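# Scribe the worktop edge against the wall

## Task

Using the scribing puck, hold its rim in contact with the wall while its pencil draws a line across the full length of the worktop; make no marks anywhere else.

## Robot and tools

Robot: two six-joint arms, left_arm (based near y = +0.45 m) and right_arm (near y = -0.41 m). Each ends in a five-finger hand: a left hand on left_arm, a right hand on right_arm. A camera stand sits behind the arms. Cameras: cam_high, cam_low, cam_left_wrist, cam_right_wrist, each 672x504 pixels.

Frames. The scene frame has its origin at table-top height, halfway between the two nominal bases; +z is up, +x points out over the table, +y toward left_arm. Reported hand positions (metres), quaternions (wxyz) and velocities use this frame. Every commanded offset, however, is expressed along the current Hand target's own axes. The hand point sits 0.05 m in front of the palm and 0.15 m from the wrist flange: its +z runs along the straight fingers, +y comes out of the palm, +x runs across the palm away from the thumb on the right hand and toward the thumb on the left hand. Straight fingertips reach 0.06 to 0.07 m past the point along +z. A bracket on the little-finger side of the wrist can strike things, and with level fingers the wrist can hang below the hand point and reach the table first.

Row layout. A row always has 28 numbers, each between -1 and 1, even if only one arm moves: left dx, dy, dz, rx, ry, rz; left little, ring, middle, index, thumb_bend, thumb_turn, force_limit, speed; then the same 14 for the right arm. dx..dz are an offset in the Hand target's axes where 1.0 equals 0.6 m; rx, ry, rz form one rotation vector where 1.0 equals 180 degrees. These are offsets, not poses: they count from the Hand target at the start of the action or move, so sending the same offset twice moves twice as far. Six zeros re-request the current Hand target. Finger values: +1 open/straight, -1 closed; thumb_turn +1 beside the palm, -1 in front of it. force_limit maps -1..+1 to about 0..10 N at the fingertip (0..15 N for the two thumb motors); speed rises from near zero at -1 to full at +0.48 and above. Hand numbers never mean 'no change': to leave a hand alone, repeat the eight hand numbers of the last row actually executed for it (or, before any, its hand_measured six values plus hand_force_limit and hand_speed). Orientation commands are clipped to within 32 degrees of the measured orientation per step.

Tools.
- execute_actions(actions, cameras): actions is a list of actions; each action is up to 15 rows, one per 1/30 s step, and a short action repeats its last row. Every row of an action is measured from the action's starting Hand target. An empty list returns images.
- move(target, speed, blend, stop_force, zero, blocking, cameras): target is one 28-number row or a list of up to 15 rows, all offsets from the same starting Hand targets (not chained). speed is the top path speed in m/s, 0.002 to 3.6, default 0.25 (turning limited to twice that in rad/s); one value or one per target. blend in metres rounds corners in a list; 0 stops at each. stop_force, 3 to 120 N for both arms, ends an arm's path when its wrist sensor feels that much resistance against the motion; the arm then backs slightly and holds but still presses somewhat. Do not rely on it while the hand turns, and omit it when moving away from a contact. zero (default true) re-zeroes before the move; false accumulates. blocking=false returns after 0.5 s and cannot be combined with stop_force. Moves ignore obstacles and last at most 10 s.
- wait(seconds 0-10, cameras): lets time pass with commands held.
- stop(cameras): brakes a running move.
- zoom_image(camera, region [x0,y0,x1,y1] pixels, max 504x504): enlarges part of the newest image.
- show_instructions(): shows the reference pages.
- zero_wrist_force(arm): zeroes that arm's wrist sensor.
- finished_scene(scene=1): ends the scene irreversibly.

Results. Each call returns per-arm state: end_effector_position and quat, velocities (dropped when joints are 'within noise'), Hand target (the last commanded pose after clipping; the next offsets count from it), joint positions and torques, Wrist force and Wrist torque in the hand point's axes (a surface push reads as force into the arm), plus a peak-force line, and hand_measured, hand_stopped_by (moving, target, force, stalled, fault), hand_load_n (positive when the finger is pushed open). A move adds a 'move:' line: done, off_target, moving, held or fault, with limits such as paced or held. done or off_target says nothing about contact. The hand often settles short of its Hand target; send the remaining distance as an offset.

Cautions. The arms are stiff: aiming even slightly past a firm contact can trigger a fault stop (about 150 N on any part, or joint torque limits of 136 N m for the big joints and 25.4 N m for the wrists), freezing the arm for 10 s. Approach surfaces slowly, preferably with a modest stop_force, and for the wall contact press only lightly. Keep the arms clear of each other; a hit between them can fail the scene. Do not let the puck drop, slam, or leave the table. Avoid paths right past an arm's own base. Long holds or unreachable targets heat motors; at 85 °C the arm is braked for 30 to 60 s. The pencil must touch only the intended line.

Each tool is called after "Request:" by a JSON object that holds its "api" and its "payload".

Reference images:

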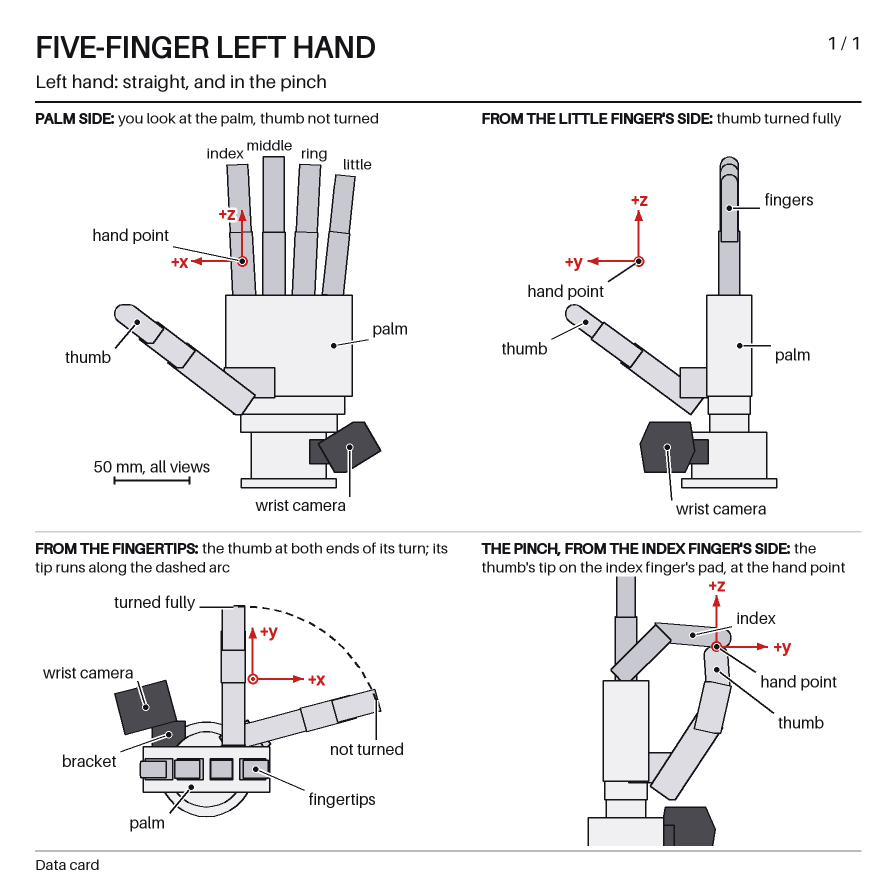

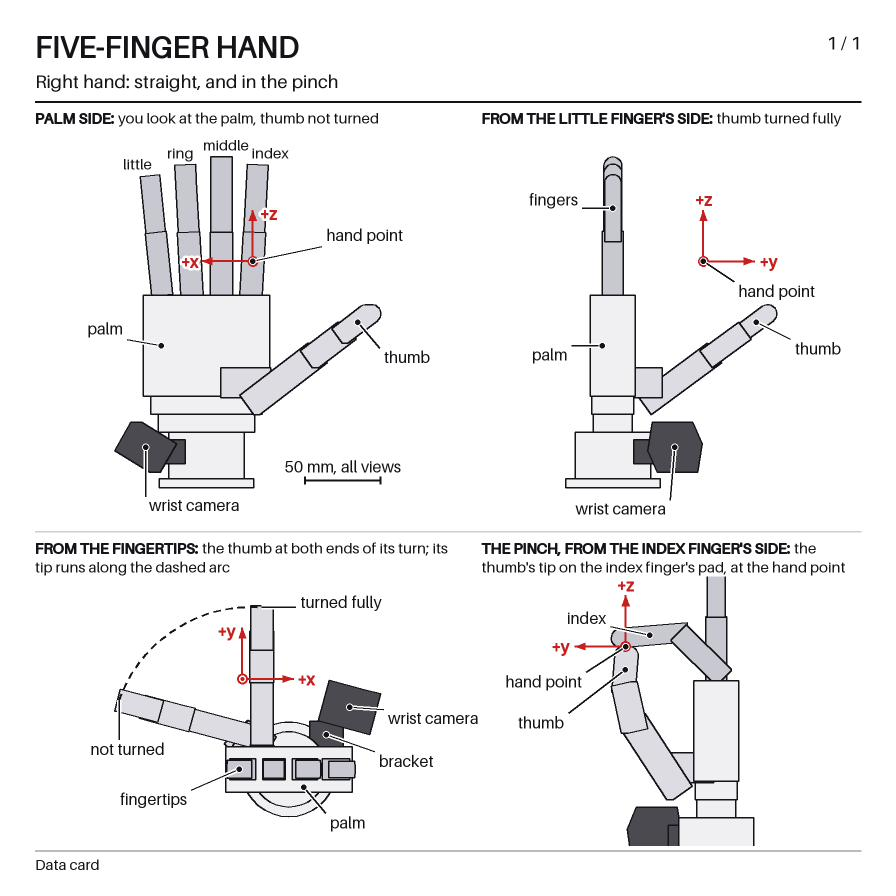

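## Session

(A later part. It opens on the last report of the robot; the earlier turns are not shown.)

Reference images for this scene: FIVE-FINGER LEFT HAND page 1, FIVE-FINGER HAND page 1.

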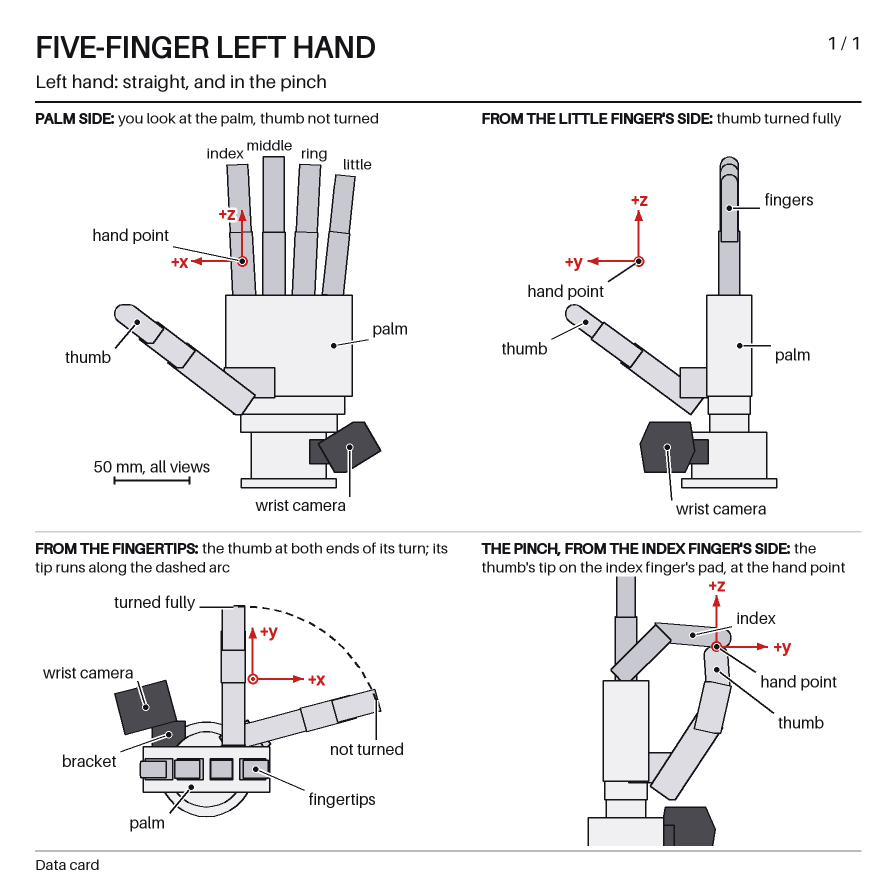

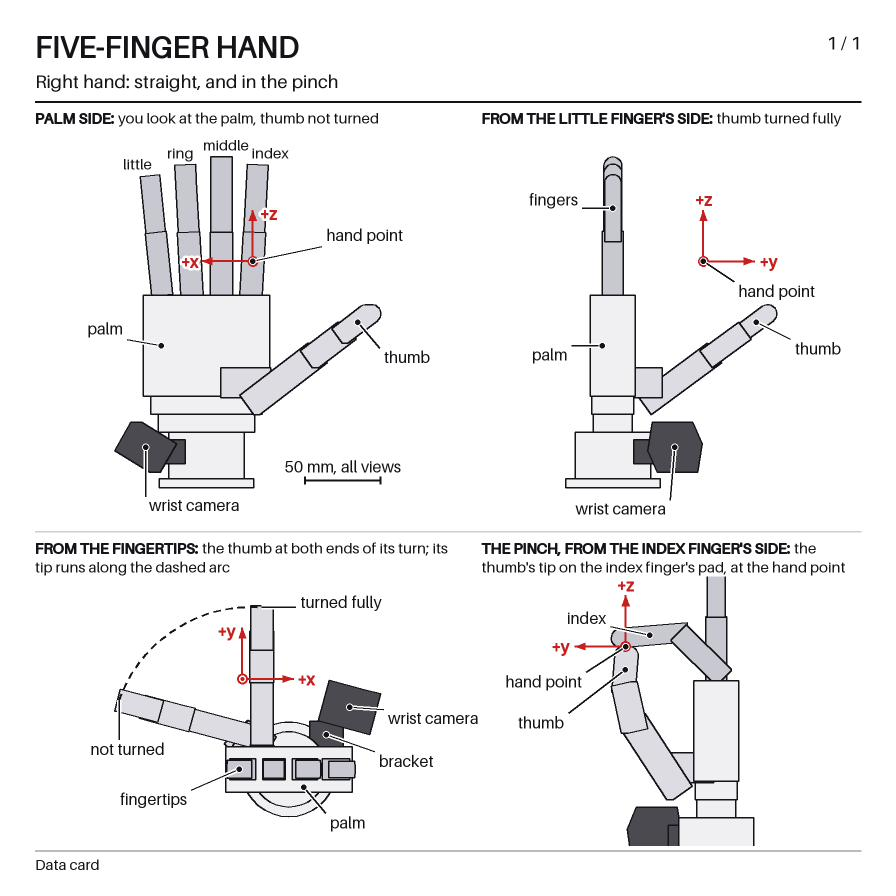

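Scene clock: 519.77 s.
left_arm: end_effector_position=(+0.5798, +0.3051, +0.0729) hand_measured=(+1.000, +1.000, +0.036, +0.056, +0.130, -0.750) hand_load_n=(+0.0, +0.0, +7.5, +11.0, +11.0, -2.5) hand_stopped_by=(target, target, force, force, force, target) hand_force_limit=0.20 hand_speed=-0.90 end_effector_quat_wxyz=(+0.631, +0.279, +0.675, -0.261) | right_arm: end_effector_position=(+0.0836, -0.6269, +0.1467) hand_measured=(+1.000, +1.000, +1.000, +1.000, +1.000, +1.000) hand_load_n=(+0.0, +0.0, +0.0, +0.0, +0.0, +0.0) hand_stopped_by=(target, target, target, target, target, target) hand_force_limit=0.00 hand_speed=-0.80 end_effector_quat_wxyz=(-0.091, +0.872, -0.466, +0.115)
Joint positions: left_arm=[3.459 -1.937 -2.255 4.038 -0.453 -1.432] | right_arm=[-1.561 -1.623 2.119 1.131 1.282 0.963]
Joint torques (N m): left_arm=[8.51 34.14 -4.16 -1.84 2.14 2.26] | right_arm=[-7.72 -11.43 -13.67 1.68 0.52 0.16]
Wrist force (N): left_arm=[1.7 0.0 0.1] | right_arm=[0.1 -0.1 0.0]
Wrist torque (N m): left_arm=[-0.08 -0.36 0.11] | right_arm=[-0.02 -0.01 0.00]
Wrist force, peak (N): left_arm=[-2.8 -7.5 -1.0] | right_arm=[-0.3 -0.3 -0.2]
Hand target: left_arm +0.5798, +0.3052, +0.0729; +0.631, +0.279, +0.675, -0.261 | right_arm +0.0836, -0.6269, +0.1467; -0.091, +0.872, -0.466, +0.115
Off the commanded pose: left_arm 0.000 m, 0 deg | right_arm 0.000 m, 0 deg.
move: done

Request:
{"api": "move", "payload": {"target": [-0.0003, 0.0118, 0.0118, 0, 0, 0, 1, 1, -0.4, -0.4, -0.2, -0.75, 0.2, -0.9, 0, 0, 0, 0, 0, 0, 1, 1, 1, 1, 1, 1, 0, -0.8], "speed": 0.008, "stop_force": 5}}

Scene clock: 522.93 s.
left_arm: end_effector_position=(+0.5817, +0.3052, +0.0728) hand_measured=(+1.000, +1.000, +0.036, +0.056, +0.130, -0.750) hand_load_n=(+0.0, +0.0, +9.0, +10.0, +9.5, -4.5) hand_stopped_by=(target, target, force, force, force, target) hand_force_limit=0.20 hand_speed=-0.90 end_effector_quat_wxyz=(+0.631, +0.279, +0.675, -0.261) | right_arm: end_effector_position=(+0.0836, -0.6269, +0.1467) hand_measured=(+1.000, +1.000, +1.000, +1.000, +1.000, +1.000) hand_load_n=(+0.0, +0.0, +0.0, +0.0, +0.0, +0.0) hand_stopped_by=(target, target, target, target, target, target) hand_force_limit=0.00 hand_speed=-0.80 end_effector_quat_wxyz=(-0.091, +0.872, -0.466, +0.115)
Joint positions: left_arm=[3.457 -1.94 -2.249 4.036 -0.455 -1.433] | right_arm=[-1.561 -1.623 2.119 1.131 1.282 0.963]
Joint torques (N m): left_arm=[7.26 32.7 -2.67 2.54 1.46 2.21] | right_arm=[-8.34 -12.53 -14.08 1.77 0.71 0.12]
Wrist force (N): left_arm=[0.3 -4.3 -2.5] | right_arm=[-0.1 0.0 0.1]
Wrist torque (N m): left_arm=[-0.25 -0.36 0.26] | right_arm=[-0.01 0.01 -0.01]
Wrist force, peak (N): left_arm=[-1.9 -7.6 -4.4] | right_arm=[-0.4 0.0 -0.2]
Hand target: left_arm +0.5817, +0.3052, +0.0728; +0.631, +0.279, +0.675, -0.261 (not the last commanded pose) | right_arm +0.0836, -0.6269, +0.1467; -0.091, +0.872, -0.466, +0.115
Off the commanded pose: left_arm 0.008 m, 0 deg | right_arm 0.000 m, 0 deg.
move: contact (left_arm)

Request:
{"api": "move", "payload": {"target": [[-0.0017, -0.0191, 0.0280, 0, 0, 0, 1, 1, -0.4, -0.4, -0.2, -0.75, 0.2, -0.9, 0, 0, 0, 0, 0, 0, 1, 1, 1, 1, 1, 1, 0, -0.8], [-0.0029, -0.0339, 0.0485, 0, 0, 0, 1, 1, -0.4, -0.4, -0.2, -0.75, 0.2, -0.9, 0, 0, 0, 0, 0, 0, 1, 1, 1, 1, 1, 1, 0, -0.8]], "speed": 0.04, "blend": [0.004, 0]}}

Scene clock: 528.80 s.
left_arm: end_effector_position=(+0.5879, +0.2703, +0.0726) hand_measured=(+1.000, +1.000, +0.036, +0.056, +0.130, -0.750) hand_load_n=(+0.0, +0.0, +11.0, +8.5, +7.0, -6.5) hand_stopped_by=(target, target, force, force, force, target) hand_force_limit=0.20 hand_speed=-0.90 end_effector_quat_wxyz=(+0.631, +0.279, +0.675, -0.261) | right_arm: end_effector_position=(+0.0836, -0.6269, +0.1467) hand_measured=(+1.000, +1.000, +1.000, +1.000, +1.000, +1.000) hand_load_n=(+0.0, +0.0, +0.0, +0.0, +0.0, +0.0) hand_stopped_by=(target, target, target, target, target, target) hand_force_limit=0.00 hand_speed=-0.80 end_effector_quat_wxyz=(-0.091, +0.872, -0.466, +0.115)
Joint positions: left_arm=[3.353 -1.951 -2.229 4.053 -0.558 -1.463] | right_arm=[-1.561 -1.623 2.119 1.131 1.282 0.963]
Joint torques (N m): left_arm=[-5.22 17.9 24.61 2.66 -2.89 -2.21] | right_arm=[-7.98 -13.72 -12.2 1.92 0.62 0.11]
Wrist force (N): left_arm=[-0.2 -4.2 -4.5] | right_arm=[0.1 0.0 0.0]
Wrist torque (N m): left_arm=[-0.28 -0.22 0.24] | right_arm=[0.00 -0.01 0.00]
Wrist force, peak (N): left_arm=[-0.1 -5.6 -6.5] | right_arm=[-0.2 0.4 -0.1]
Hand target: left_arm +0.5880, +0.2702, +0.0726; +0.631, +0.279, +0.675, -0.261 | right_arm +0.0836, -0.6269, +0.1467; -0.091, +0.872, -0.466, +0.115
Off the commanded pose: left_arm 0.000 m, 0 deg | right_arm 0.000 m, 0 deg.
move: done

Request:
{"api": "move", "payload": {"target": [[0.0014, 0.0148, -0.0206, 0, 0, 0, 1, 1, -0.4, -0.4, -0.2, -0.75, 0.2, -0.9, 0, 0, 0, 0, 0, 0, 1, 1, 1, 1, 1, 1, 0, -0.8], [0.0034, 0.0341, -0.0483, 0, 0, 0, 1, 1, -0.4, -0.4, -0.2, -0.75, 0.2, -0.9, 0, 0, 0, 0, 0, 0, 1, 1, 1, 1, 1, 1, 0, -0.8]], "speed": 0.03, "blend": [0.004, 0]}}

Scene clock: 533.73 s.
left_arm: end_effector_position=(+0.5819, +0.3051, +0.0725) hand_measured=(+1.000, +1.000, +0.036, +0.056, +0.130, -0.750) hand_load_n=(+0.0, -0.5, +7.0, +9.5, +10.5, -3.0) hand_stopped_by=(target, target, force, force, force, target) hand_force_limit=0.20 hand_speed=-0.90 end_effector_quat_wxyz=(+0.631, +0.279, +0.675, -0.261) | right_arm: end_effector_position=(+0.0836, -0.6269, +0.1467) hand_measured=(+1.000, +1.000, +1.000, +1.000, +1.000, +1.000) hand_load_n=(+0.0, +0.0, +0.0, +0.0, +0.0, +0.0) hand_stopped_by=(target, target, target, target, target, target) hand_force_limit=0.00 hand_speed=-0.80 end_effector_quat_wxyz=(-0.091, +0.872, -0.466, +0.115)
Joint positions: left_arm=[3.456 -1.941 -2.249 4.037 -0.455 -1.433] | right_arm=[-1.561 -1.623 2.119 1.131 1.282 0.963]
Joint torques (N m): left_arm=[7.33 34.89 -3.26 -1.81 2.24 2.38] | right_arm=[-8.07 -13.43 -12.03 1.89 0.71 0.22]
Wrist force (N): left_arm=[1.0 -1.0 0.0] | right_arm=[-0.1 0.0 -0.2]
Wrist torque (N m): left_arm=[-0.12 -0.34 0.11] | right_arm=[0.02 0.03 -0.01]
Wrist force, peak (N): left_arm=[-3.6 -9.2 -2.8] | right_arm=[-0.4 -0.2 -0.1]
Hand target: left_arm +0.5819, +0.3052, +0.0725; +0.631, +0.279, +0.675, -0.261 | right_arm +0.0836, -0.6269, +0.1467; -0.091, +0.872, -0.466, +0.115
Off the commanded pose: left_arm 0.000 m, 0 deg | right_arm 0.000 m, 0 deg.
move: done

Request:
{"api": "move", "payload": {"target": [0.0023, 0.0235, -0.0297, 0, 0, 0, 1, 1, -0.4, -0.4, -0.2, -0.75, 0.2, -0.9, 0, 0, 0, 0, 0, 0, 1, 1, 1, 1, 1, 1, 0, -0.8], "speed": 0.03, "cameras": ["cam_high", "cam_low", "cam_left_wrist"]}}

Scene clock: 537.33 s.
left_arm: end_effector_position=(+0.5791, +0.3277, +0.0722) hand_measured=(+1.000, +1.000, +0.036, +0.056, +0.130, -0.750) hand_load_n=(+0.0, +0.0, +6.5, +10.5, +10.5, -2.0) hand_stopped_by=(target, target, force, force, force, target) hand_force_limit=0.20 hand_speed=-0.90 end_effector_quat_wxyz=(+0.631, +0.279, +0.675, -0.261) | right_arm: end_effector_position=(+0.0836, -0.6269, +0.1467) hand_measured=(+1.000, +1.000, +1.000, +1.000, +1.000, +1.000) hand_load_n=(+0.0, +0.0, +0.0, +0.0, +0.0, +0.0) hand_stopped_by=(target, target, target, target, target, target) hand_force_limit=0.00 hand_speed=-0.80 end_effector_quat_wxyz=(-0.091, +0.872, -0.466, +0.115)
Joint positions: left_arm=[3.523 -1.942 -2.252 4.015 -0.39 -1.406] | right_arm=[-1.561 -1.623 2.119 1.131 1.282 0.963]
Joint torques (N m): left_arm=[7.3 18.55 22.5 -2.13 2.15 2.22] | right_arm=[-8.58 -12.31 -13.56 1.84 0.73 0.02]
Wrist force (N): left_arm=[2.7 0.5 0.0] | right_arm=[0.0 0.0 -0.1]
Wrist torque (N m): left_arm=[-0.04 -0.34 0.06] | right_arm=[0.00 0.01 0.00]
Wrist force, peak (N): left_arm=[3.3 0.4 -0.3] | right_arm=[-0.4 -0.1 -0.1]
Hand target: left_arm +0.5792, +0.3278, +0.0723; +0.631, +0.279, +0.675, -0.261 | right_arm +0.0836, -0.6269, +0.1467; -0.091, +0.872, -0.466, +0.115
Off the commanded pose: left_arm 0.000 m, 0 deg | right_arm 0.000 m, 0 deg.
move: done
camera_calibration:
cam_left_wrist: T_world_to_cam=[[-0.677679, -0.673613, -0.294951, 0.636543], [-0.245541, 0.58536, -0.772699, -0.00316624], [0.693153, -0.451219, -0.562086, -0.0998692], [0, 0, 0, 1]] pos_world=[0.499819, 0.385574, 0.129167]
Images, in order (width x height): cam_high 672x504, cam_low 672x504, cam_left_wrist 672x504.

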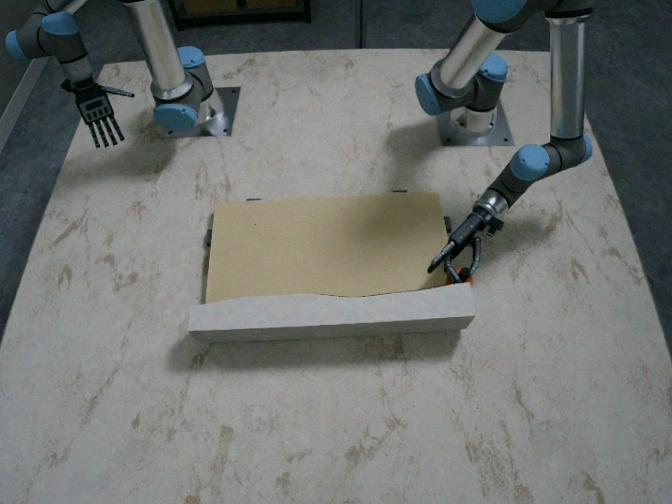

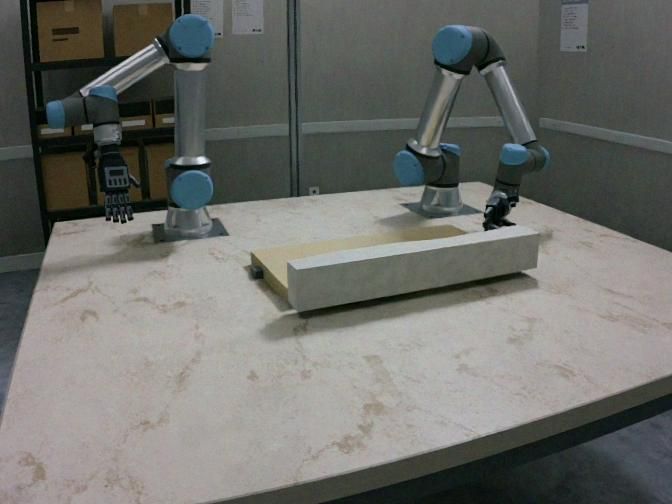

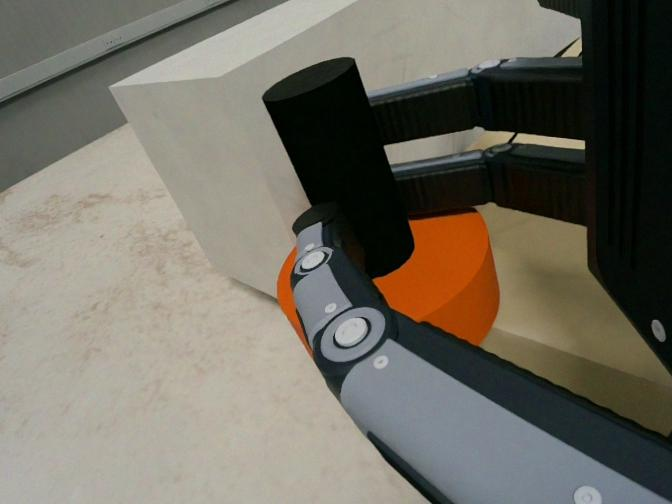

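Request:
{"api": "move", "payload": {"target": [0, 0.0118, 0.0118, 0, 0, 0, 1, 1, -0.4, -0.4, -0.2, -0.75, 0.2, -0.9, 0, 0, 0, 0, 0, 0, 1, 1, 1, 1, 1, 1, 0, -0.8], "speed": 0.008, "stop_force": 4}}

Request:
{"api": "zoom_image", "payload": {"camera": "cam_left_wrist", "region": [450, 0, 672, 180]}}

Request:
{"api": "zoom_image", "payload": {"camera": "cam_high", "region": [400, 240, 490, 330]}}

Scene clock: 542.13 s.
left_arm: end_effector_position=(+0.5806, +0.3278, +0.0723) hand_measured=(+1.000, +1.000, +0.036, +0.056, +0.130, -0.750) hand_load_n=(+0.0, +0.0, +7.0, +10.0, +9.0, -2.5) hand_stopped_by=(target, target, force, force, force, target) hand_force_limit=0.20 hand_speed=-0.90 end_effector_quat_wxyz=(+0.631, +0.279, +0.675, -0.261) | right_arm: end_effector_position=(+0.0836, -0.6269, +0.1467) hand_measured=(+1.000, +1.000, +1.000, +1.000, +1.000, +1.000) hand_load_n=(+0.0, +0.0, +0.0, +0.0, +0.0, +0.0) hand_stopped_by=(target, target, target, target, target, target) hand_force_limit=0.00 hand_speed=-0.80 end_effector_quat_wxyz=(-0.091, +0.872, -0.466, +0.115)
Joint positions: left_arm=[3.522 -1.944 -2.248 4.014 -0.391 -1.407] | right_arm=[-1.561 -1.623 2.119 1.131 1.282 0.963]
Joint torques (N m): left_arm=[5.93 34.11 -1.93 2.46 1.94 2.21] | right_arm=[-8.86 -12.69 -13.47 1.58 0.55 0.15]
Wrist force (N): left_arm=[2.3 -2.0 -2.2] | right_arm=[-0.2 0.0 0.1]
Wrist torque (N m): left_arm=[-0.14 -0.37 0.18] | right_arm=[-0.01 0.02 -0.01]
Wrist force, peak (N): left_arm=[-0.1 -4.9 -4.1] | right_arm=[-0.2 0.2 -0.2]
Hand target: left_arm +0.5806, +0.3278, +0.0723; +0.631, +0.279, +0.675, -0.261 (not the last commanded pose) | right_arm +0.0836, -0.6269, +0.1467; -0.091, +0.872, -0.466, +0.115
Off the commanded pose: left_arm 0.009 m, 0 deg | right_arm 0.000 m, 0 deg.
move: contact (left_arm)

Scaled by 2.270.
This view is cut from an older image: the scene may have changed since it was taken.

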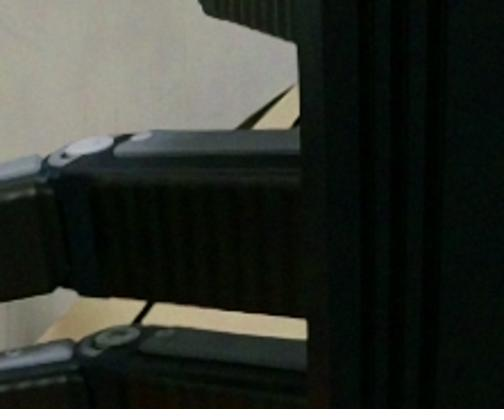

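Scaled by 5.600.
This view is cut from an older image: the scene may have changed since it was taken.

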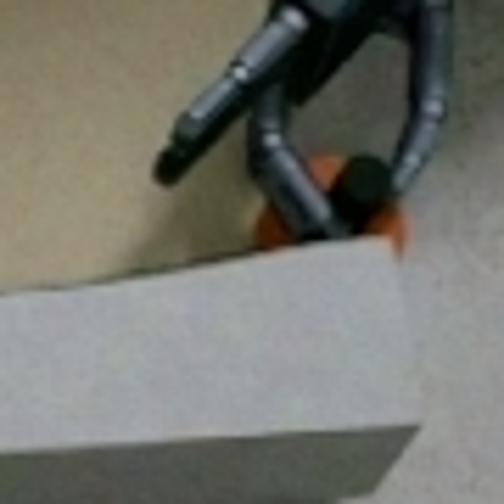

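Request:
{"api": "move", "payload": {"target": [[-0.0005, -0.0119, 0.0147, 0, 0, 0, 1, 1, -0.4, -0.4, -0.2, -0.75, 0.2, -0.9, 0, 0, 0, 0, 0, 0, 1, 1, 1, 1, 1, 1, 0, -0.8], [-0.0014, -0.0244, 0.0290, 0, 0, 0, 1, 1, -0.4, -0.4, -0.2, -0.75, 0.2, -0.9, 0, 0, 0, 0, 0, 0, 1, 1, 1, 1, 1, 1, 0, -0.8], [-0.0028, -0.0399, 0.0491, 0, 0, 0, 1, 1, -0.4, -0.4, -0.2, -0.75, 0.2, -0.9, 0, 0, 0, 0, 0, 0, 1, 1, 1, 1, 1, 1, 0, -0.8]], "speed": 0.03, "blend": [0.003, 0.003, 0]}}

Scene clock: 549.20 s.
left_arm: end_effector_position=(+0.5846, +0.2902, +0.0720) hand_measured=(+1.000, +1.000, +0.036, +0.056, +0.130, -0.750) hand_load_n=(+0.0, +0.0, +9.0, +7.0, +9.0, -3.0) hand_stopped_by=(target, target, force, force, force, target) hand_force_limit=0.20 hand_speed=-0.90 end_effector_quat_wxyz=(+0.631, +0.279, +0.675, -0.261) | right_arm: end_effector_position=(+0.0836, -0.6269, +0.1467) hand_measured=(+1.000, +1.000, +1.000, +1.000, +1.000, +1.000) hand_load_n=(+0.0, +0.0, +0.0, +0.0, +0.0, +0.0) hand_stopped_by=(target, target, target, target, target, target) hand_force_limit=0.00 hand_speed=-0.80 end_effector_quat_wxyz=(-0.091, +0.872, -0.466, +0.115)
Joint positions: left_arm=[3.412 -1.946 -2.242 4.047 -0.499 -1.447] | right_arm=[-1.561 -1.623 2.119 1.131 1.282 0.963]
Joint torques (N m): left_arm=[-5.83 16.99 21.69 2.24 -2.35 -2.44] | right_arm=[-8.37 -12.89 -12.31 1.55 0.73 0.13]
Wrist force (N): left_arm=[0.0 -0.5 -1.7] | right_arm=[0.0 0.2 0.0]
Wrist torque (N m): left_arm=[-0.15 -0.33 0.26] | right_arm=[0.04 -0.01 0.01]
Wrist force, peak (N): left_arm=[-2.0 -4.4 -7.5] | right_arm=[-0.3 -0.2 -0.3]
Hand target: left_arm +0.5846, +0.2900, +0.0720; +0.631, +0.279, +0.675, -0.261 | right_arm +0.0836, -0.6269, +0.1467; -0.091, +0.872, -0.466, +0.115
Off the commanded pose: left_arm 0.000 m, 0 deg | right_arm 0.000 m, 0 deg.
move: done

Request:
{"api": "move", "payload": {"target": [[0.0014, 0.0154, -0.0202, 0, 0, 0, 1, 1, -0.4, -0.4, -0.2, -0.75, 0.2, -0.9, 0, 0, 0, 0, 0, 0, 1, 1, 1, 1, 1, 1, 0, -0.8], [0.0023, 0.0279, -0.0345, 0, 0, 0, 1, 1, -0.4, -0.4, -0.2, -0.75, 0.2, -0.9, 0, 0, 0, 0, 0, 0, 1, 1, 1, 1, 1, 1, 0, -0.8], [0.0033, 0.0404, -0.0486, 0, 0, 0, 1, 1, -0.4, -0.4, -0.2, -0.75, 0.2, -0.9, 0, 0, 0, 0, 0, 0, 1, 1, 1, 1, 1, 1, 0, -0.8]], "speed": 0.03, "blend": [0.003, 0.003, 0]}}

Scene clock: 554.60 s.
left_arm: end_effector_position=(+0.5810, +0.3277, +0.0719) hand_measured=(+1.000, +1.000, +0.036, +0.056, +0.130, -0.750) hand_load_n=(+0.0, +0.0, +6.0, +9.0, +10.0, -0.5) hand_stopped_by=(target, target, force, force, force, target) hand_force_limit=0.20 hand_speed=-0.90 end_effector_quat_wxyz=(+0.631, +0.279, +0.675, -0.261) | right_arm: end_effector_position=(+0.0836, -0.6269, +0.1467) hand_measured=(+1.000, +1.000, +1.000, +1.000, +1.000, +1.000) hand_load_n=(+0.0, +0.0, +0.0, +0.0, +0.0, +0.0) hand_stopped_by=(target, target, target, target, target, target) hand_force_limit=0.00 hand_speed=-0.80 end_effector_quat_wxyz=(-0.091, +0.872, -0.466, +0.115)
Joint positions: left_arm=[3.521 -1.946 -2.247 4.015 -0.392 -1.407] | right_arm=[-1.561 -1.623 2.119 1.131 1.282 0.963]
Joint torques (N m): left_arm=[6.02 18.34 23.23 -1.4 1.83 2.48] | right_arm=[-9.7 -13.28 -12.63 1.76 0.73 0.02]
Wrist force (N): left_arm=[2.0 -2.3 -1.0] | right_arm=[0.0 -0.1 0.0]
Wrist torque (N m): left_arm=[-0.14 -0.37 0.08] | right_arm=[-0.02 0.00 0.00]
Wrist force, peak (N): left_arm=[0.0 -6.0 -1.9] | right_arm=[0.0 0.0 -0.4]
Hand target: left_arm +0.5810, +0.3279, +0.0719; +0.631, +0.279, +0.675, -0.261 | right_arm +0.0836, -0.6269, +0.1467; -0.091, +0.872, -0.466, +0.115
Off the commanded pose: left_arm 0.000 m, 0 deg | right_arm 0.000 m, 0 deg.
move: done

Request:
{"api": "move", "payload": {"target": [[-0.0828, -0.0047, -0.0103, 0, 0, 0, 1, 1, -0.4, -0.4, -0.2, -0.75, 0.2, -0.9, 0, 0, 0, 0, 0, 0, 1, 1, 1, 1, 1, 1, 0, -0.8], [-0.0763, 0.1145, -0.1077, 0, 0, 0, 1, 1, -0.4, -0.4, -0.2, -0.75, 0.2, -0.9, 0, 0, 0, 0, 0, 0, 1, 1, 1, 1, 1, 1, 0, -0.8]], "speed": 0.12, "blend": [0.02, 0], "cameras": ["cam_high", "cam_low", "cam_left_wrist"]}}

Request:
{"api": "zoom_image", "payload": {"camera": "cam_high", "region": [195, 275, 275, 325]}}

Request:
{"api": "zoom_image", "payload": {"camera": "cam_high", "region": [265, 275, 345, 325]}}

Request:
{"api": "zoom_image", "payload": {"camera": "cam_high", "region": [335, 270, 415, 320]}}

Request:
{"api": "zoom_image", "payload": {"camera": "cam_high", "region": [400, 260, 480, 310]}}

Scene clock: 565.23 s.
left_arm: end_effector_position=(+0.5861, +0.4198, +0.1219) hand_measured=(+1.000, +1.000, +0.036, +0.056, +0.130, -0.750) hand_load_n=(+0.0, +0.0, +6.5, +9.0, +10.0, -0.5) hand_stopped_by=(target, target, force, force, force, target) hand_force_limit=0.20 hand_speed=-0.90 end_effector_quat_wxyz=(+0.631, +0.279, +0.675, -0.261) | right_arm: end_effector_position=(+0.0836, -0.6269, +0.1467) hand_measured=(+1.000, +1.000, +1.000, +1.000, +1.000, +1.000) hand_load_n=(+0.0, +0.0, -0.5, +0.0, +0.0, +0.0) hand_stopped_by=(target, target, target, target, target, target) hand_force_limit=0.00 hand_speed=-0.80 end_effector_quat_wxyz=(-0.091, +0.872, -0.466, +0.115)
Joint positions: left_arm=[3.748 -1.909 -2.112 3.624 -0.173 -1.18] | right_arm=[-1.561 -1.623 2.119 1.131 1.282 0.963]
Joint torques (N m): left_arm=[7.06 19.51 24.25 -2.43 2.77 2.18] | right_arm=[-9.19 -12.86 -12.69 1.64 0.69 0.26]
Wrist force (N): left_arm=[3.0 0.0 0.1] | right_arm=[0.1 0.0 0.1]
Wrist torque (N m): left_arm=[-0.08 -0.32 0.05] | right_arm=[-0.01 -0.02 0.01]
Wrist force, peak (N): left_arm=[4.1 -0.3 -0.3] | right_arm=[-0.2 -0.1 -0.4]
Hand target: left_arm +0.5861, +0.4199, +0.1219; +0.631, +0.279, +0.675, -0.261 | right_arm +0.0836, -0.6269, +0.1467; -0.091, +0.872, -0.466, +0.115
Off the commanded pose: left_arm 0.000 m, 0 deg | right_arm 0.000 m, 0 deg.
move: done
camera_calibration:
cam_left_wrist: T_world_to_cam=[[-0.677134, -0.674059, -0.295185, 0.717933], [-0.245138, 0.58486, -0.773205, -0.0169896], [0.693828, -0.451202, -0.561266, -0.0356735], [0, 0, 0, 1]] pos_world=[0.506723, 0.47777, 0.178764]
Images, in order (width x height): cam_high 672x504, cam_low 672x504, cam_left_wrist 672x504.

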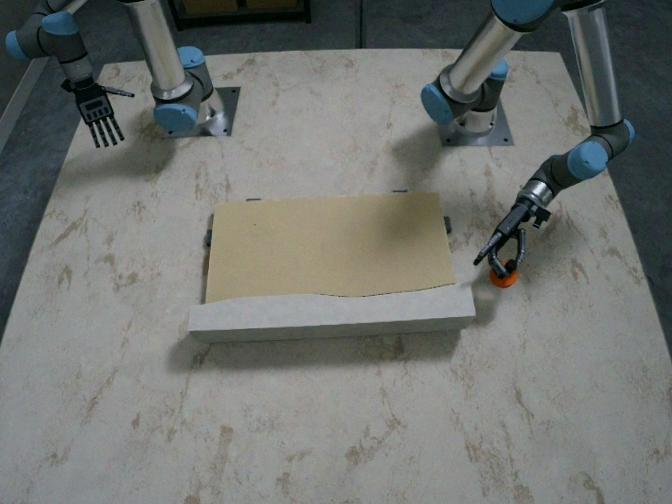

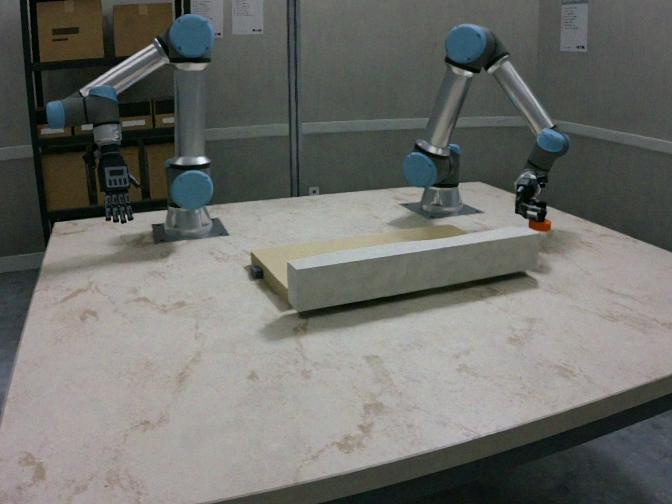

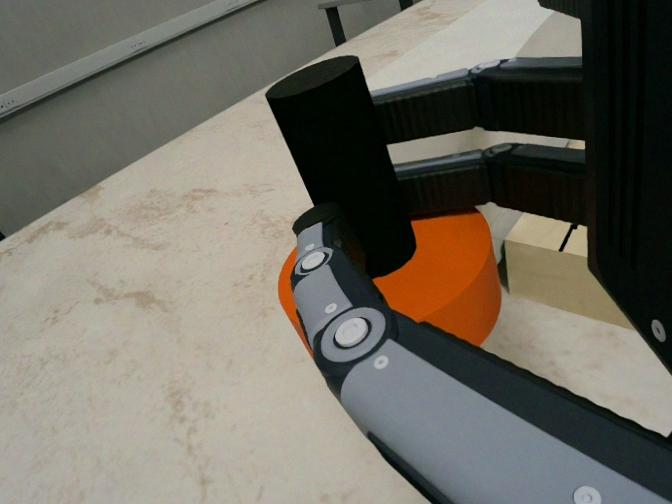

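Scaled by 6.300.

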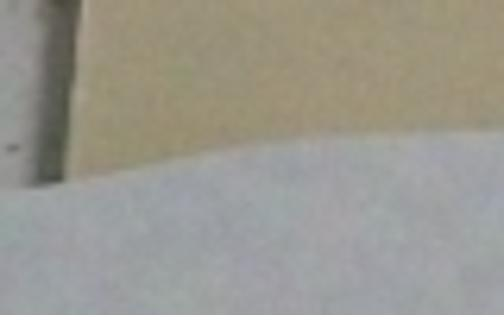

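Scaled by 6.300.

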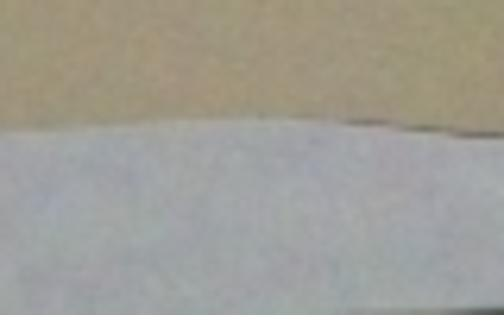

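Scaled by 6.300.

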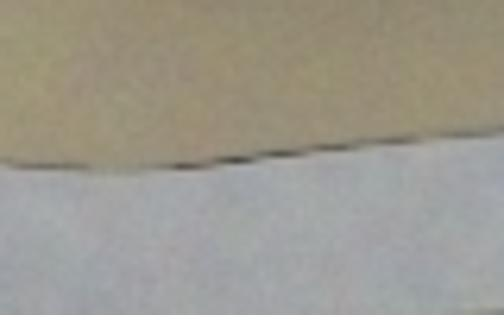

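Scaled by 6.300.

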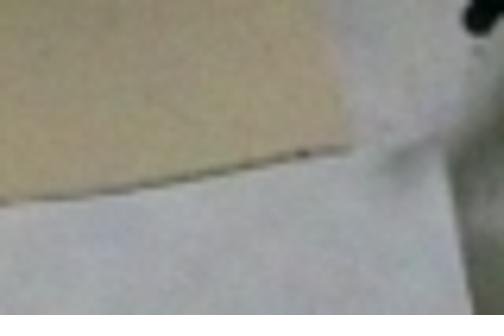

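Request:
{"api": "move", "payload": {"target": [0, 0, 0, 0, 0, 0, 1, 1, -0.4, -0.4, -0.2, -0.75, 0.2, -0.9, -0.0162, -0.5565, -0.0557, 0, 0, 0, 1, 1, 1, 1, 1, 1, 0, -0.8], "speed": 0.35}}

Request:
{"api": "move", "payload": {"target": [0, 0, 0, 0, 0, 0, 1, 1, -0.4, -0.4, -0.2, -0.75, 0.2, -0.9, -0.042, -0.5285, 0.0493, 0, 0, 0, 1, 1, 1, 1, 1, 1, 0, -0.8], "speed": 0.35, "cameras": ["cam_right_wrist"]}}

Request:
{"api": "zoom_image", "payload": {"camera": "cam_right_wrist", "region": [180, 30, 480, 330]}}

Scene clock: 591.50 s.
left_arm: end_effector_position=(+0.5862, +0.4198, +0.1219) hand_measured=(+1.000, +1.000, +0.036, +0.056, +0.130, -0.750) hand_load_n=(+0.0, +0.0, +6.5, +9.0, +9.5, -0.5) hand_stopped_by=(target, target, force, force, force, target) hand_force_limit=0.20 hand_speed=-0.90 end_effector_quat_wxyz=(+0.631, +0.279, +0.675, -0.261) | right_arm: end_effector_position=(+0.3335, -0.4372, +0.2663) hand_measured=(+1.000, +1.000, +1.000, +1.000, +1.000, +1.000) hand_load_n=(+0.0, +0.0, +0.0, -0.5, +0.0, +0.0) hand_stopped_by=(target, target, target, target, target, target) hand_force_limit=0.00 hand_speed=-0.80 end_effector_quat_wxyz=(-0.091, +0.872, -0.466, +0.115)
Joint positions: left_arm=[3.748 -1.909 -2.112 3.624 -0.173 -1.18] | right_arm=[-0.427 -1.419 1.504 1.244 1.4 2.125]
Joint torques (N m): left_arm=[6.35 18.8 24.31 -2.47 2.75 2.3] | right_arm=[8.18 -13.6 -26 3.11 2.41 1.55]
Wrist force (N): left_arm=[3.2 0.0 -0.2] | right_arm=[-0.3 0.1 -0.1]
Wrist torque (N m): left_arm=[-0.05 -0.35 0.06] | right_arm=[0.06 0.02 -0.07]
Wrist force, peak (N): left_arm=[3.3 0.1 0.1] | right_arm=[-0.7 -1.2 -0.3]
Hand target: left_arm +0.5862, +0.4198, +0.1219; +0.631, +0.279, +0.675, -0.261 | right_arm +0.3335, -0.4372, +0.2663; -0.091, +0.872, -0.466, +0.115
Off the commanded pose: left_arm 0.000 m, 0 deg | right_arm 0.000 m, 0 deg.
move: done

Scene clock: 593.53 s.
left_arm: end_effector_position=(+0.5862, +0.4198, +0.1219) hand_measured=(+1.000, +1.000, +0.036, +0.056, +0.130, -0.750) hand_load_n=(+0.0, +0.0, +6.5, +9.0, +10.0, -0.5) hand_stopped_by=(target, target, force, force, force, target) hand_force_limit=0.20 hand_speed=-0.90 end_effector_quat_wxyz=(+0.631, +0.279, +0.675, -0.261) | right_arm: end_effector_position=(+0.5783, -0.2410, +0.3184) hand_measured=(+1.000, +1.000, +1.000, +1.000, +1.000, +1.000) hand_load_n=(+0.0, +0.0, +0.0, +0.0, +0.0, +0.0) hand_stopped_by=(target, target, target, target, target, target) hand_force_limit=0.00 hand_speed=-0.80 end_effector_quat_wxyz=(-0.145, +0.858, -0.461, +0.172)
Joint positions: left_arm=[3.748 -1.909 -2.112 3.624 -0.173 -1.18] | right_arm=[0.049 -0.605 0.035 1.693 1.492 2.603]
Joint torques (N m): left_arm=[7.04 19.23 24.84 -2.54 2.71 2.3] | right_arm=[-9.57 -36.47 -25.55 2.93 -2.48 1.65]
Wrist force (N): left_arm=[3.0 0.2 0.0] | right_arm=[-0.3 -0.2 0.3]
Wrist torque (N m): left_arm=[-0.05 -0.32 0.04] | right_arm=[-0.01 0.00 -0.06]
Wrist force, peak (N): left_arm=[3.3 0.2 -0.2] | right_arm=[-0.7 -1.2 0.4]
Hand target: left_arm +0.5862, +0.4198, +0.1219; +0.631, +0.279, +0.675, -0.261 | right_arm +0.5797, -0.2406, +0.3193; -0.091, +0.872, -0.466, +0.115
Off the commanded pose: left_arm 0.000 m, 0 deg | right_arm 0.002 m, 9 deg.
elbow stopped short (right arm): the move would have taken joint 3 (elbow) straighter than the controller allows.
move: off_target (right_arm)
camera_calibration:
cam_right_wrist: T_world_to_cam=[[-0.583533, -0.745379, -0.322333, 0.258395], [-0.811847, 0.545125, 0.209149, 0.537907], [0.0198168, 0.383731, -0.923232, 0.488634], [0, 0, 0, 1]] pos_world=[0.577797, -0.288128, 0.42191]
Images, in order (width x height): cam_right_wrist 672x504.

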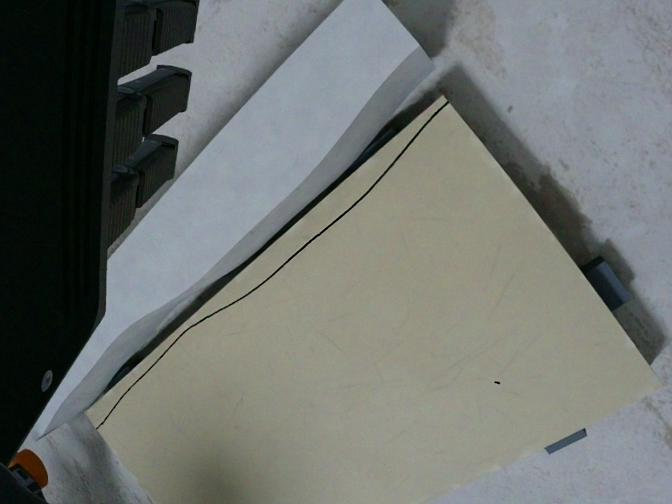

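Scaled by 1.680.

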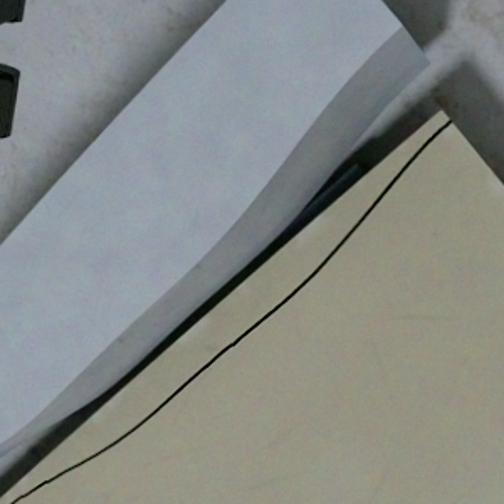

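Request:
{"api": "zoom_image", "payload": {"camera": "cam_right_wrist", "region": [360, 80, 480, 200]}}

Request:
{"api": "zoom_image", "payload": {"camera": "cam_right_wrist", "region": [270, 160, 390, 280]}}

Request:
{"api": "zoom_image", "payload": {"camera": "cam_right_wrist", "region": [170, 230, 290, 350]}}

Request:
{"api": "zoom_image", "payload": {"camera": "cam_right_wrist", "region": [80, 320, 200, 440]}}

Request:
{"api": "zoom_image", "payload": {"camera": "cam_right_wrist", "region": [470, 355, 530, 405]}}

Scaled by 4.200.

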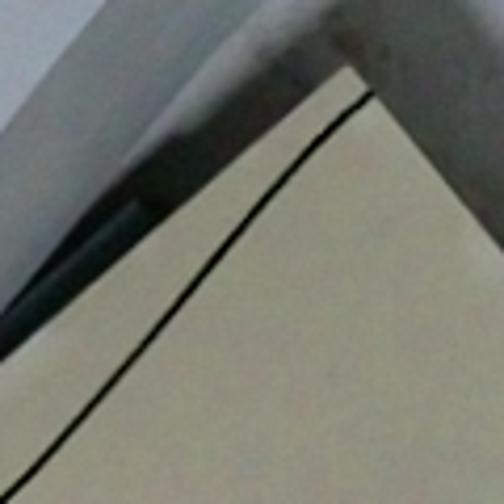

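Scaled by 4.200.

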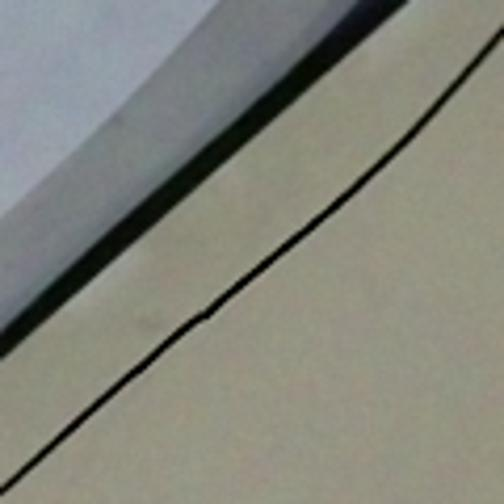

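Scaled by 4.200.

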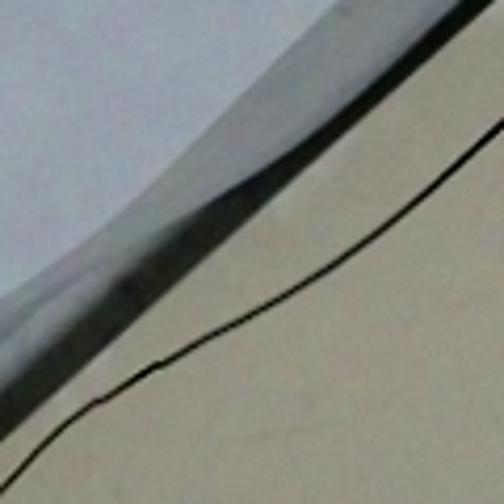

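Scaled by 4.200.

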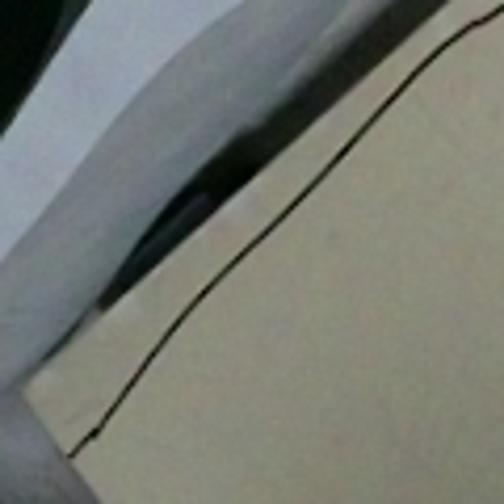

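Scaled by 8.400.

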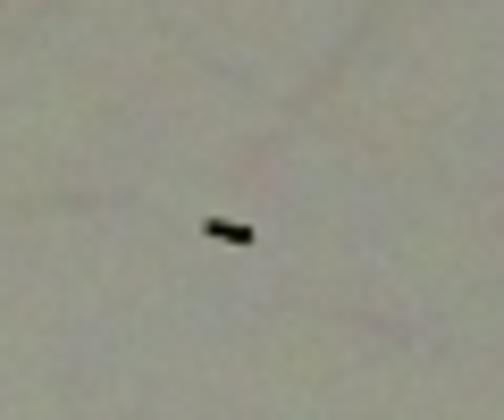

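Request:
{"api": "move", "payload": {"target": [0.1114, 0, 0.0075, 0, 0, 0, 1, 1, -0.4, -0.4, -0.2, -0.75, 0.2, -0.9, 0, 0, 0, 0, 0, 0, 1, 1, 1, 1, 1, 1, 0, -0.8], "speed": 0.12}}

Request:
{"api": "move", "payload": {"target": [0.0499, 0, 0.0033, 0, 0, 0, 1, 1, -0.4, -0.4, -0.2, -0.75, 0.2, -0.9, 0, 0, 0, 0, 0, 0, 1, 1, 1, 1, 1, 1, 0, -0.8], "speed": 0.015, "stop_force": 3, "cameras": ["cam_low", "cam_left_wrist"]}}

Scene clock: 603.07 s.
left_arm: end_effector_position=(+0.5862, +0.4198, +0.0550) hand_measured=(+1.000, +1.000, +0.036, +0.056, +0.130, -0.750) hand_load_n=(+0.0, +0.0, +6.5, +9.0, +10.0, -0.5) hand_stopped_by=(target, target, force, force, force, target) hand_force_limit=0.20 hand_speed=-0.90 end_effector_quat_wxyz=(+0.631, +0.279, +0.675, -0.261) | right_arm: end_effector_position=(+0.5783, -0.2410, +0.3184) hand_measured=(+1.000, +1.000, +1.000, +1.000, +1.000, +1.000) hand_load_n=(+0.0, +0.0, +0.0, +0.0, +0.0, +0.0) hand_stopped_by=(target, target, target, target, target, target) hand_force_limit=0.00 hand_speed=-0.80 end_effector_quat_wxyz=(-0.145, +0.858, -0.461, +0.172)
Joint positions: left_arm=[3.748 -2.063 -2.143 3.807 -0.173 -1.178] | right_arm=[0.049 -0.605 0.035 1.693 1.492 2.603]
Joint torques (N m): left_arm=[-6.03 22.5 -3.89 1.34 -1.65 -2.17] | right_arm=[-9.14 -37.68 -23.8 1.42 -2.47 1.58]
Wrist force (N): left_arm=[3.2 0.2 -0.1] | right_arm=[-0.1 -0.1 0.4]
Wrist torque (N m): left_arm=[-0.06 -0.35 0.18] | right_arm=[-0.01 -0.02 -0.05]
Wrist force, peak (N): left_arm=[3.6 0.1 0.1] | right_arm=[-0.4 -0.4 0.4]
Hand target: left_arm +0.5862, +0.4198, +0.0550; +0.631, +0.279, +0.675, -0.261 | right_arm +0.5797, -0.2406, +0.3193; -0.091, +0.872, -0.466, +0.115
Off the commanded pose: left_arm 0.000 m, 0 deg | right_arm 0.002 m, 9 deg.
elbow stopped short (right arm): the move would have taken joint 3 (elbow) straighter than the controller allows.
move: off_target (right_arm)

Scene clock: 605.60 s.
left_arm: end_effector_position=(+0.5861, +0.4198, +0.0339) hand_measured=(+1.000, +1.000, +0.036, +0.056, +0.130, -0.750) hand_load_n=(+0.0, +0.0, +6.0, +9.0, +10.0, -1.0) hand_stopped_by=(target, target, force, force, force, target) hand_force_limit=0.20 hand_speed=-0.90 end_effector_quat_wxyz=(+0.631, +0.279, +0.675, -0.261) | right_arm: end_effector_position=(+0.5783, -0.2410, +0.3184) hand_measured=(+1.000, +1.000, +1.000, +1.000, +1.000, +1.000) hand_load_n=(+0.0, +0.0, +0.0, +0.0, +0.0, +0.0) hand_stopped_by=(target, target, target, target, target, target) hand_force_limit=0.00 hand_speed=-0.80 end_effector_quat_wxyz=(-0.145, +0.858, -0.461, +0.172)
Joint positions: left_arm=[3.748 -2.115 -2.146 3.862 -0.173 -1.178] | right_arm=[0.049 -0.605 0.035 1.693 1.492 2.603]
Joint torques (N m): left_arm=[3.2 39.87 4.88 -2.58 0.07 1.85] | right_arm=[-10.44 -38.28 -23.72 0.43 -2.31 1.67]
Wrist force (N): left_arm=[2.8 0.0 0.2] | right_arm=[-0.3 0.0 0.5]
Wrist torque (N m): left_arm=[-0.09 -0.32 0.16] | right_arm=[0.01 0.00 -0.06]
Wrist force, peak (N): left_arm=[3.3 0.1 0.0] | right_arm=[-0.2 -0.4 0.5]
Hand target: left_arm +0.5861, +0.4198, +0.0339; +0.631, +0.279, +0.675, -0.261 (not the last commanded pose) | right_arm +0.5797, -0.2406, +0.3193; -0.091, +0.872, -0.466, +0.115
Off the commanded pose: left_arm 0.009 m, 0 deg | right_arm 0.002 m, 9 deg.
elbow stopped short (right arm): the move would have taken joint 3 (elbow) straighter than the controller allows.
move: contact (left_arm), off_target (right_arm)
camera_calibration:
cam_left_wrist: T_world_to_cam=[[-0.67728, -0.67398, -0.29503, 0.691911], [-0.245359, 0.584961, -0.773059, -0.0849227], [0.693607, -0.451189, -0.561549, -0.0849767], [0, 0, 0, 1]] pos_world=[0.506722, 0.477671, 0.0907656]
Images, in order (width x height): cam_low 672x504, cam_left_wrist 672x504.

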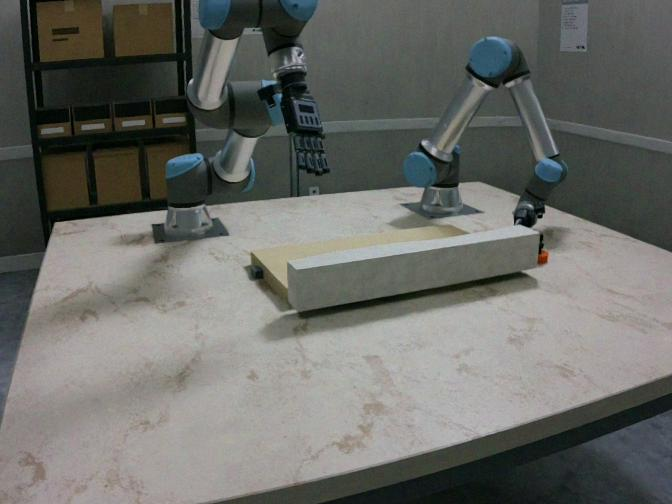

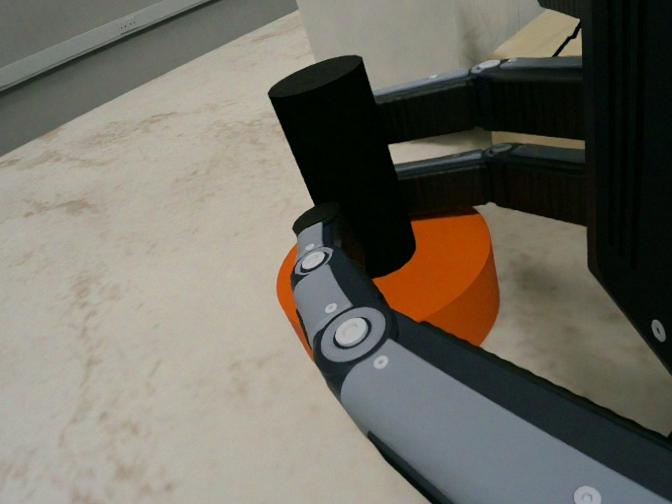

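Request:
{"api": "move", "payload": {"target": [[0, 0, 0, 0, 0, 0, 1, 1, 0.3, 0.3, 0.25, -0.75, 0.2, -0.8, 0, 0, 0, 0, 0, 0, 1, 1, 1, 1, 1, 1, 0, -0.8], [0, 0, 0, 0, 0, 0, 1, 1, 1, 1, 0.4, -0.75, 0.2, -0.2, 0, 0, 0, 0, 0, 0, 1, 1, 1, 1, 1, 1, 0, -0.8]], "speed": 0.1, "cameras": ["cam_low", "cam_left_wrist"]}}

Scene clock: 611.97 s.
left_arm: end_effector_position=(+0.5861, +0.4198, +0.0339) hand_measured=(+1.000, +1.000, +1.000, +1.000, +0.400, -0.750) hand_load_n=(+0.0, +0.0, +0.0, +0.0, +0.0, +0.5) hand_stopped_by=(target, target, target, target, target, target) hand_force_limit=0.20 hand_speed=-0.20 end_effector_quat_wxyz=(+0.631, +0.279, +0.675, -0.261) | right_arm: end_effector_position=(+0.5783, -0.2410, +0.3184) hand_measured=(+1.000, +1.000, +1.000, +1.000, +1.000, +1.000) hand_load_n=(+0.0, +0.0, +0.0, +0.0, +0.0, +0.0) hand_stopped_by=(target, target, target, target, target, target) hand_force_limit=0.00 hand_speed=-0.80 end_effector_quat_wxyz=(-0.145, +0.858, -0.461, +0.172)
Joint positions: left_arm=[3.748 -2.115 -2.146 3.862 -0.173 -1.178] | right_arm=[0.049 -0.605 0.035 1.693 1.492 2.603]
Joint torques (N m): left_arm=[-0.46 36.57 19.45 -2.39 -0.12 2.17] | right_arm=[-9.3 -39.91 -23.89 0.32 -1.88 1.28]
Wrist force (N): left_arm=[2.4 0.0 -0.2] | right_arm=[-0.2 -0.2 0.1]
Wrist torque (N m): left_arm=[-0.08 -0.34 0.16] | right_arm=[0.00 0.00 -0.06]
Wrist force, peak (N): left_arm=[3.3 0.1 0.2] | right_arm=[-0.2 -0.1 0.6]
Hand target: left_arm +0.5861, +0.4198, +0.0339; +0.631, +0.279, +0.675, -0.261 | right_arm +0.5797, -0.2406, +0.3193; -0.091, +0.872, -0.466, +0.115
Off the commanded pose: left_arm 0.000 m, 0 deg | right_arm 0.002 m, 9 deg.
elbow stopped short (right arm): the move would have taken joint 3 (elbow) straighter than the controller allows.
move: off_target (right_arm)
camera_calibration:
cam_left_wrist: T_world_to_cam=[[-0.677313, -0.673901, -0.295134, 0.691901], [-0.245267, 0.585052, -0.773019, -0.0850168], [0.693607, -0.451189, -0.561549, -0.0849767], [0, 0, 0, 1]] pos_world=[0.506722, 0.477671, 0.0907654]
Images, in order (width x height): cam_low 672x504, cam_left_wrist 672x504.

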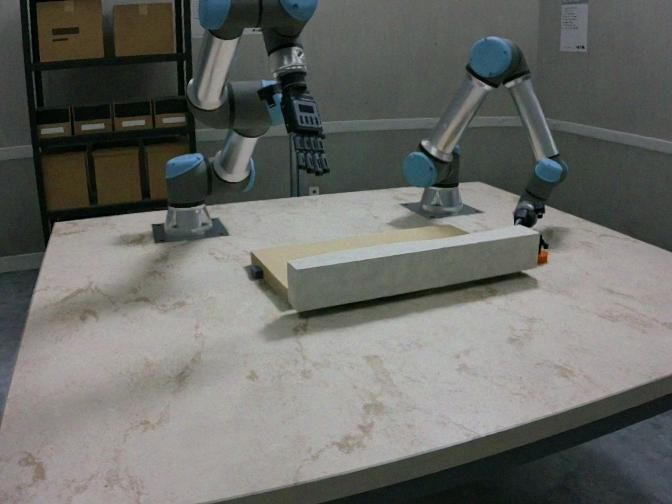

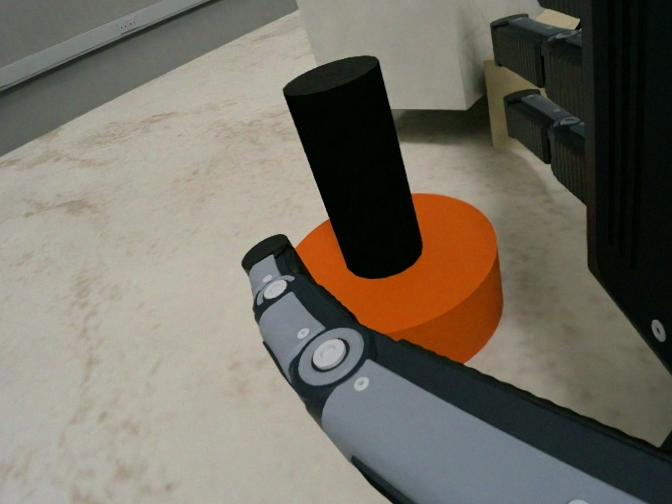

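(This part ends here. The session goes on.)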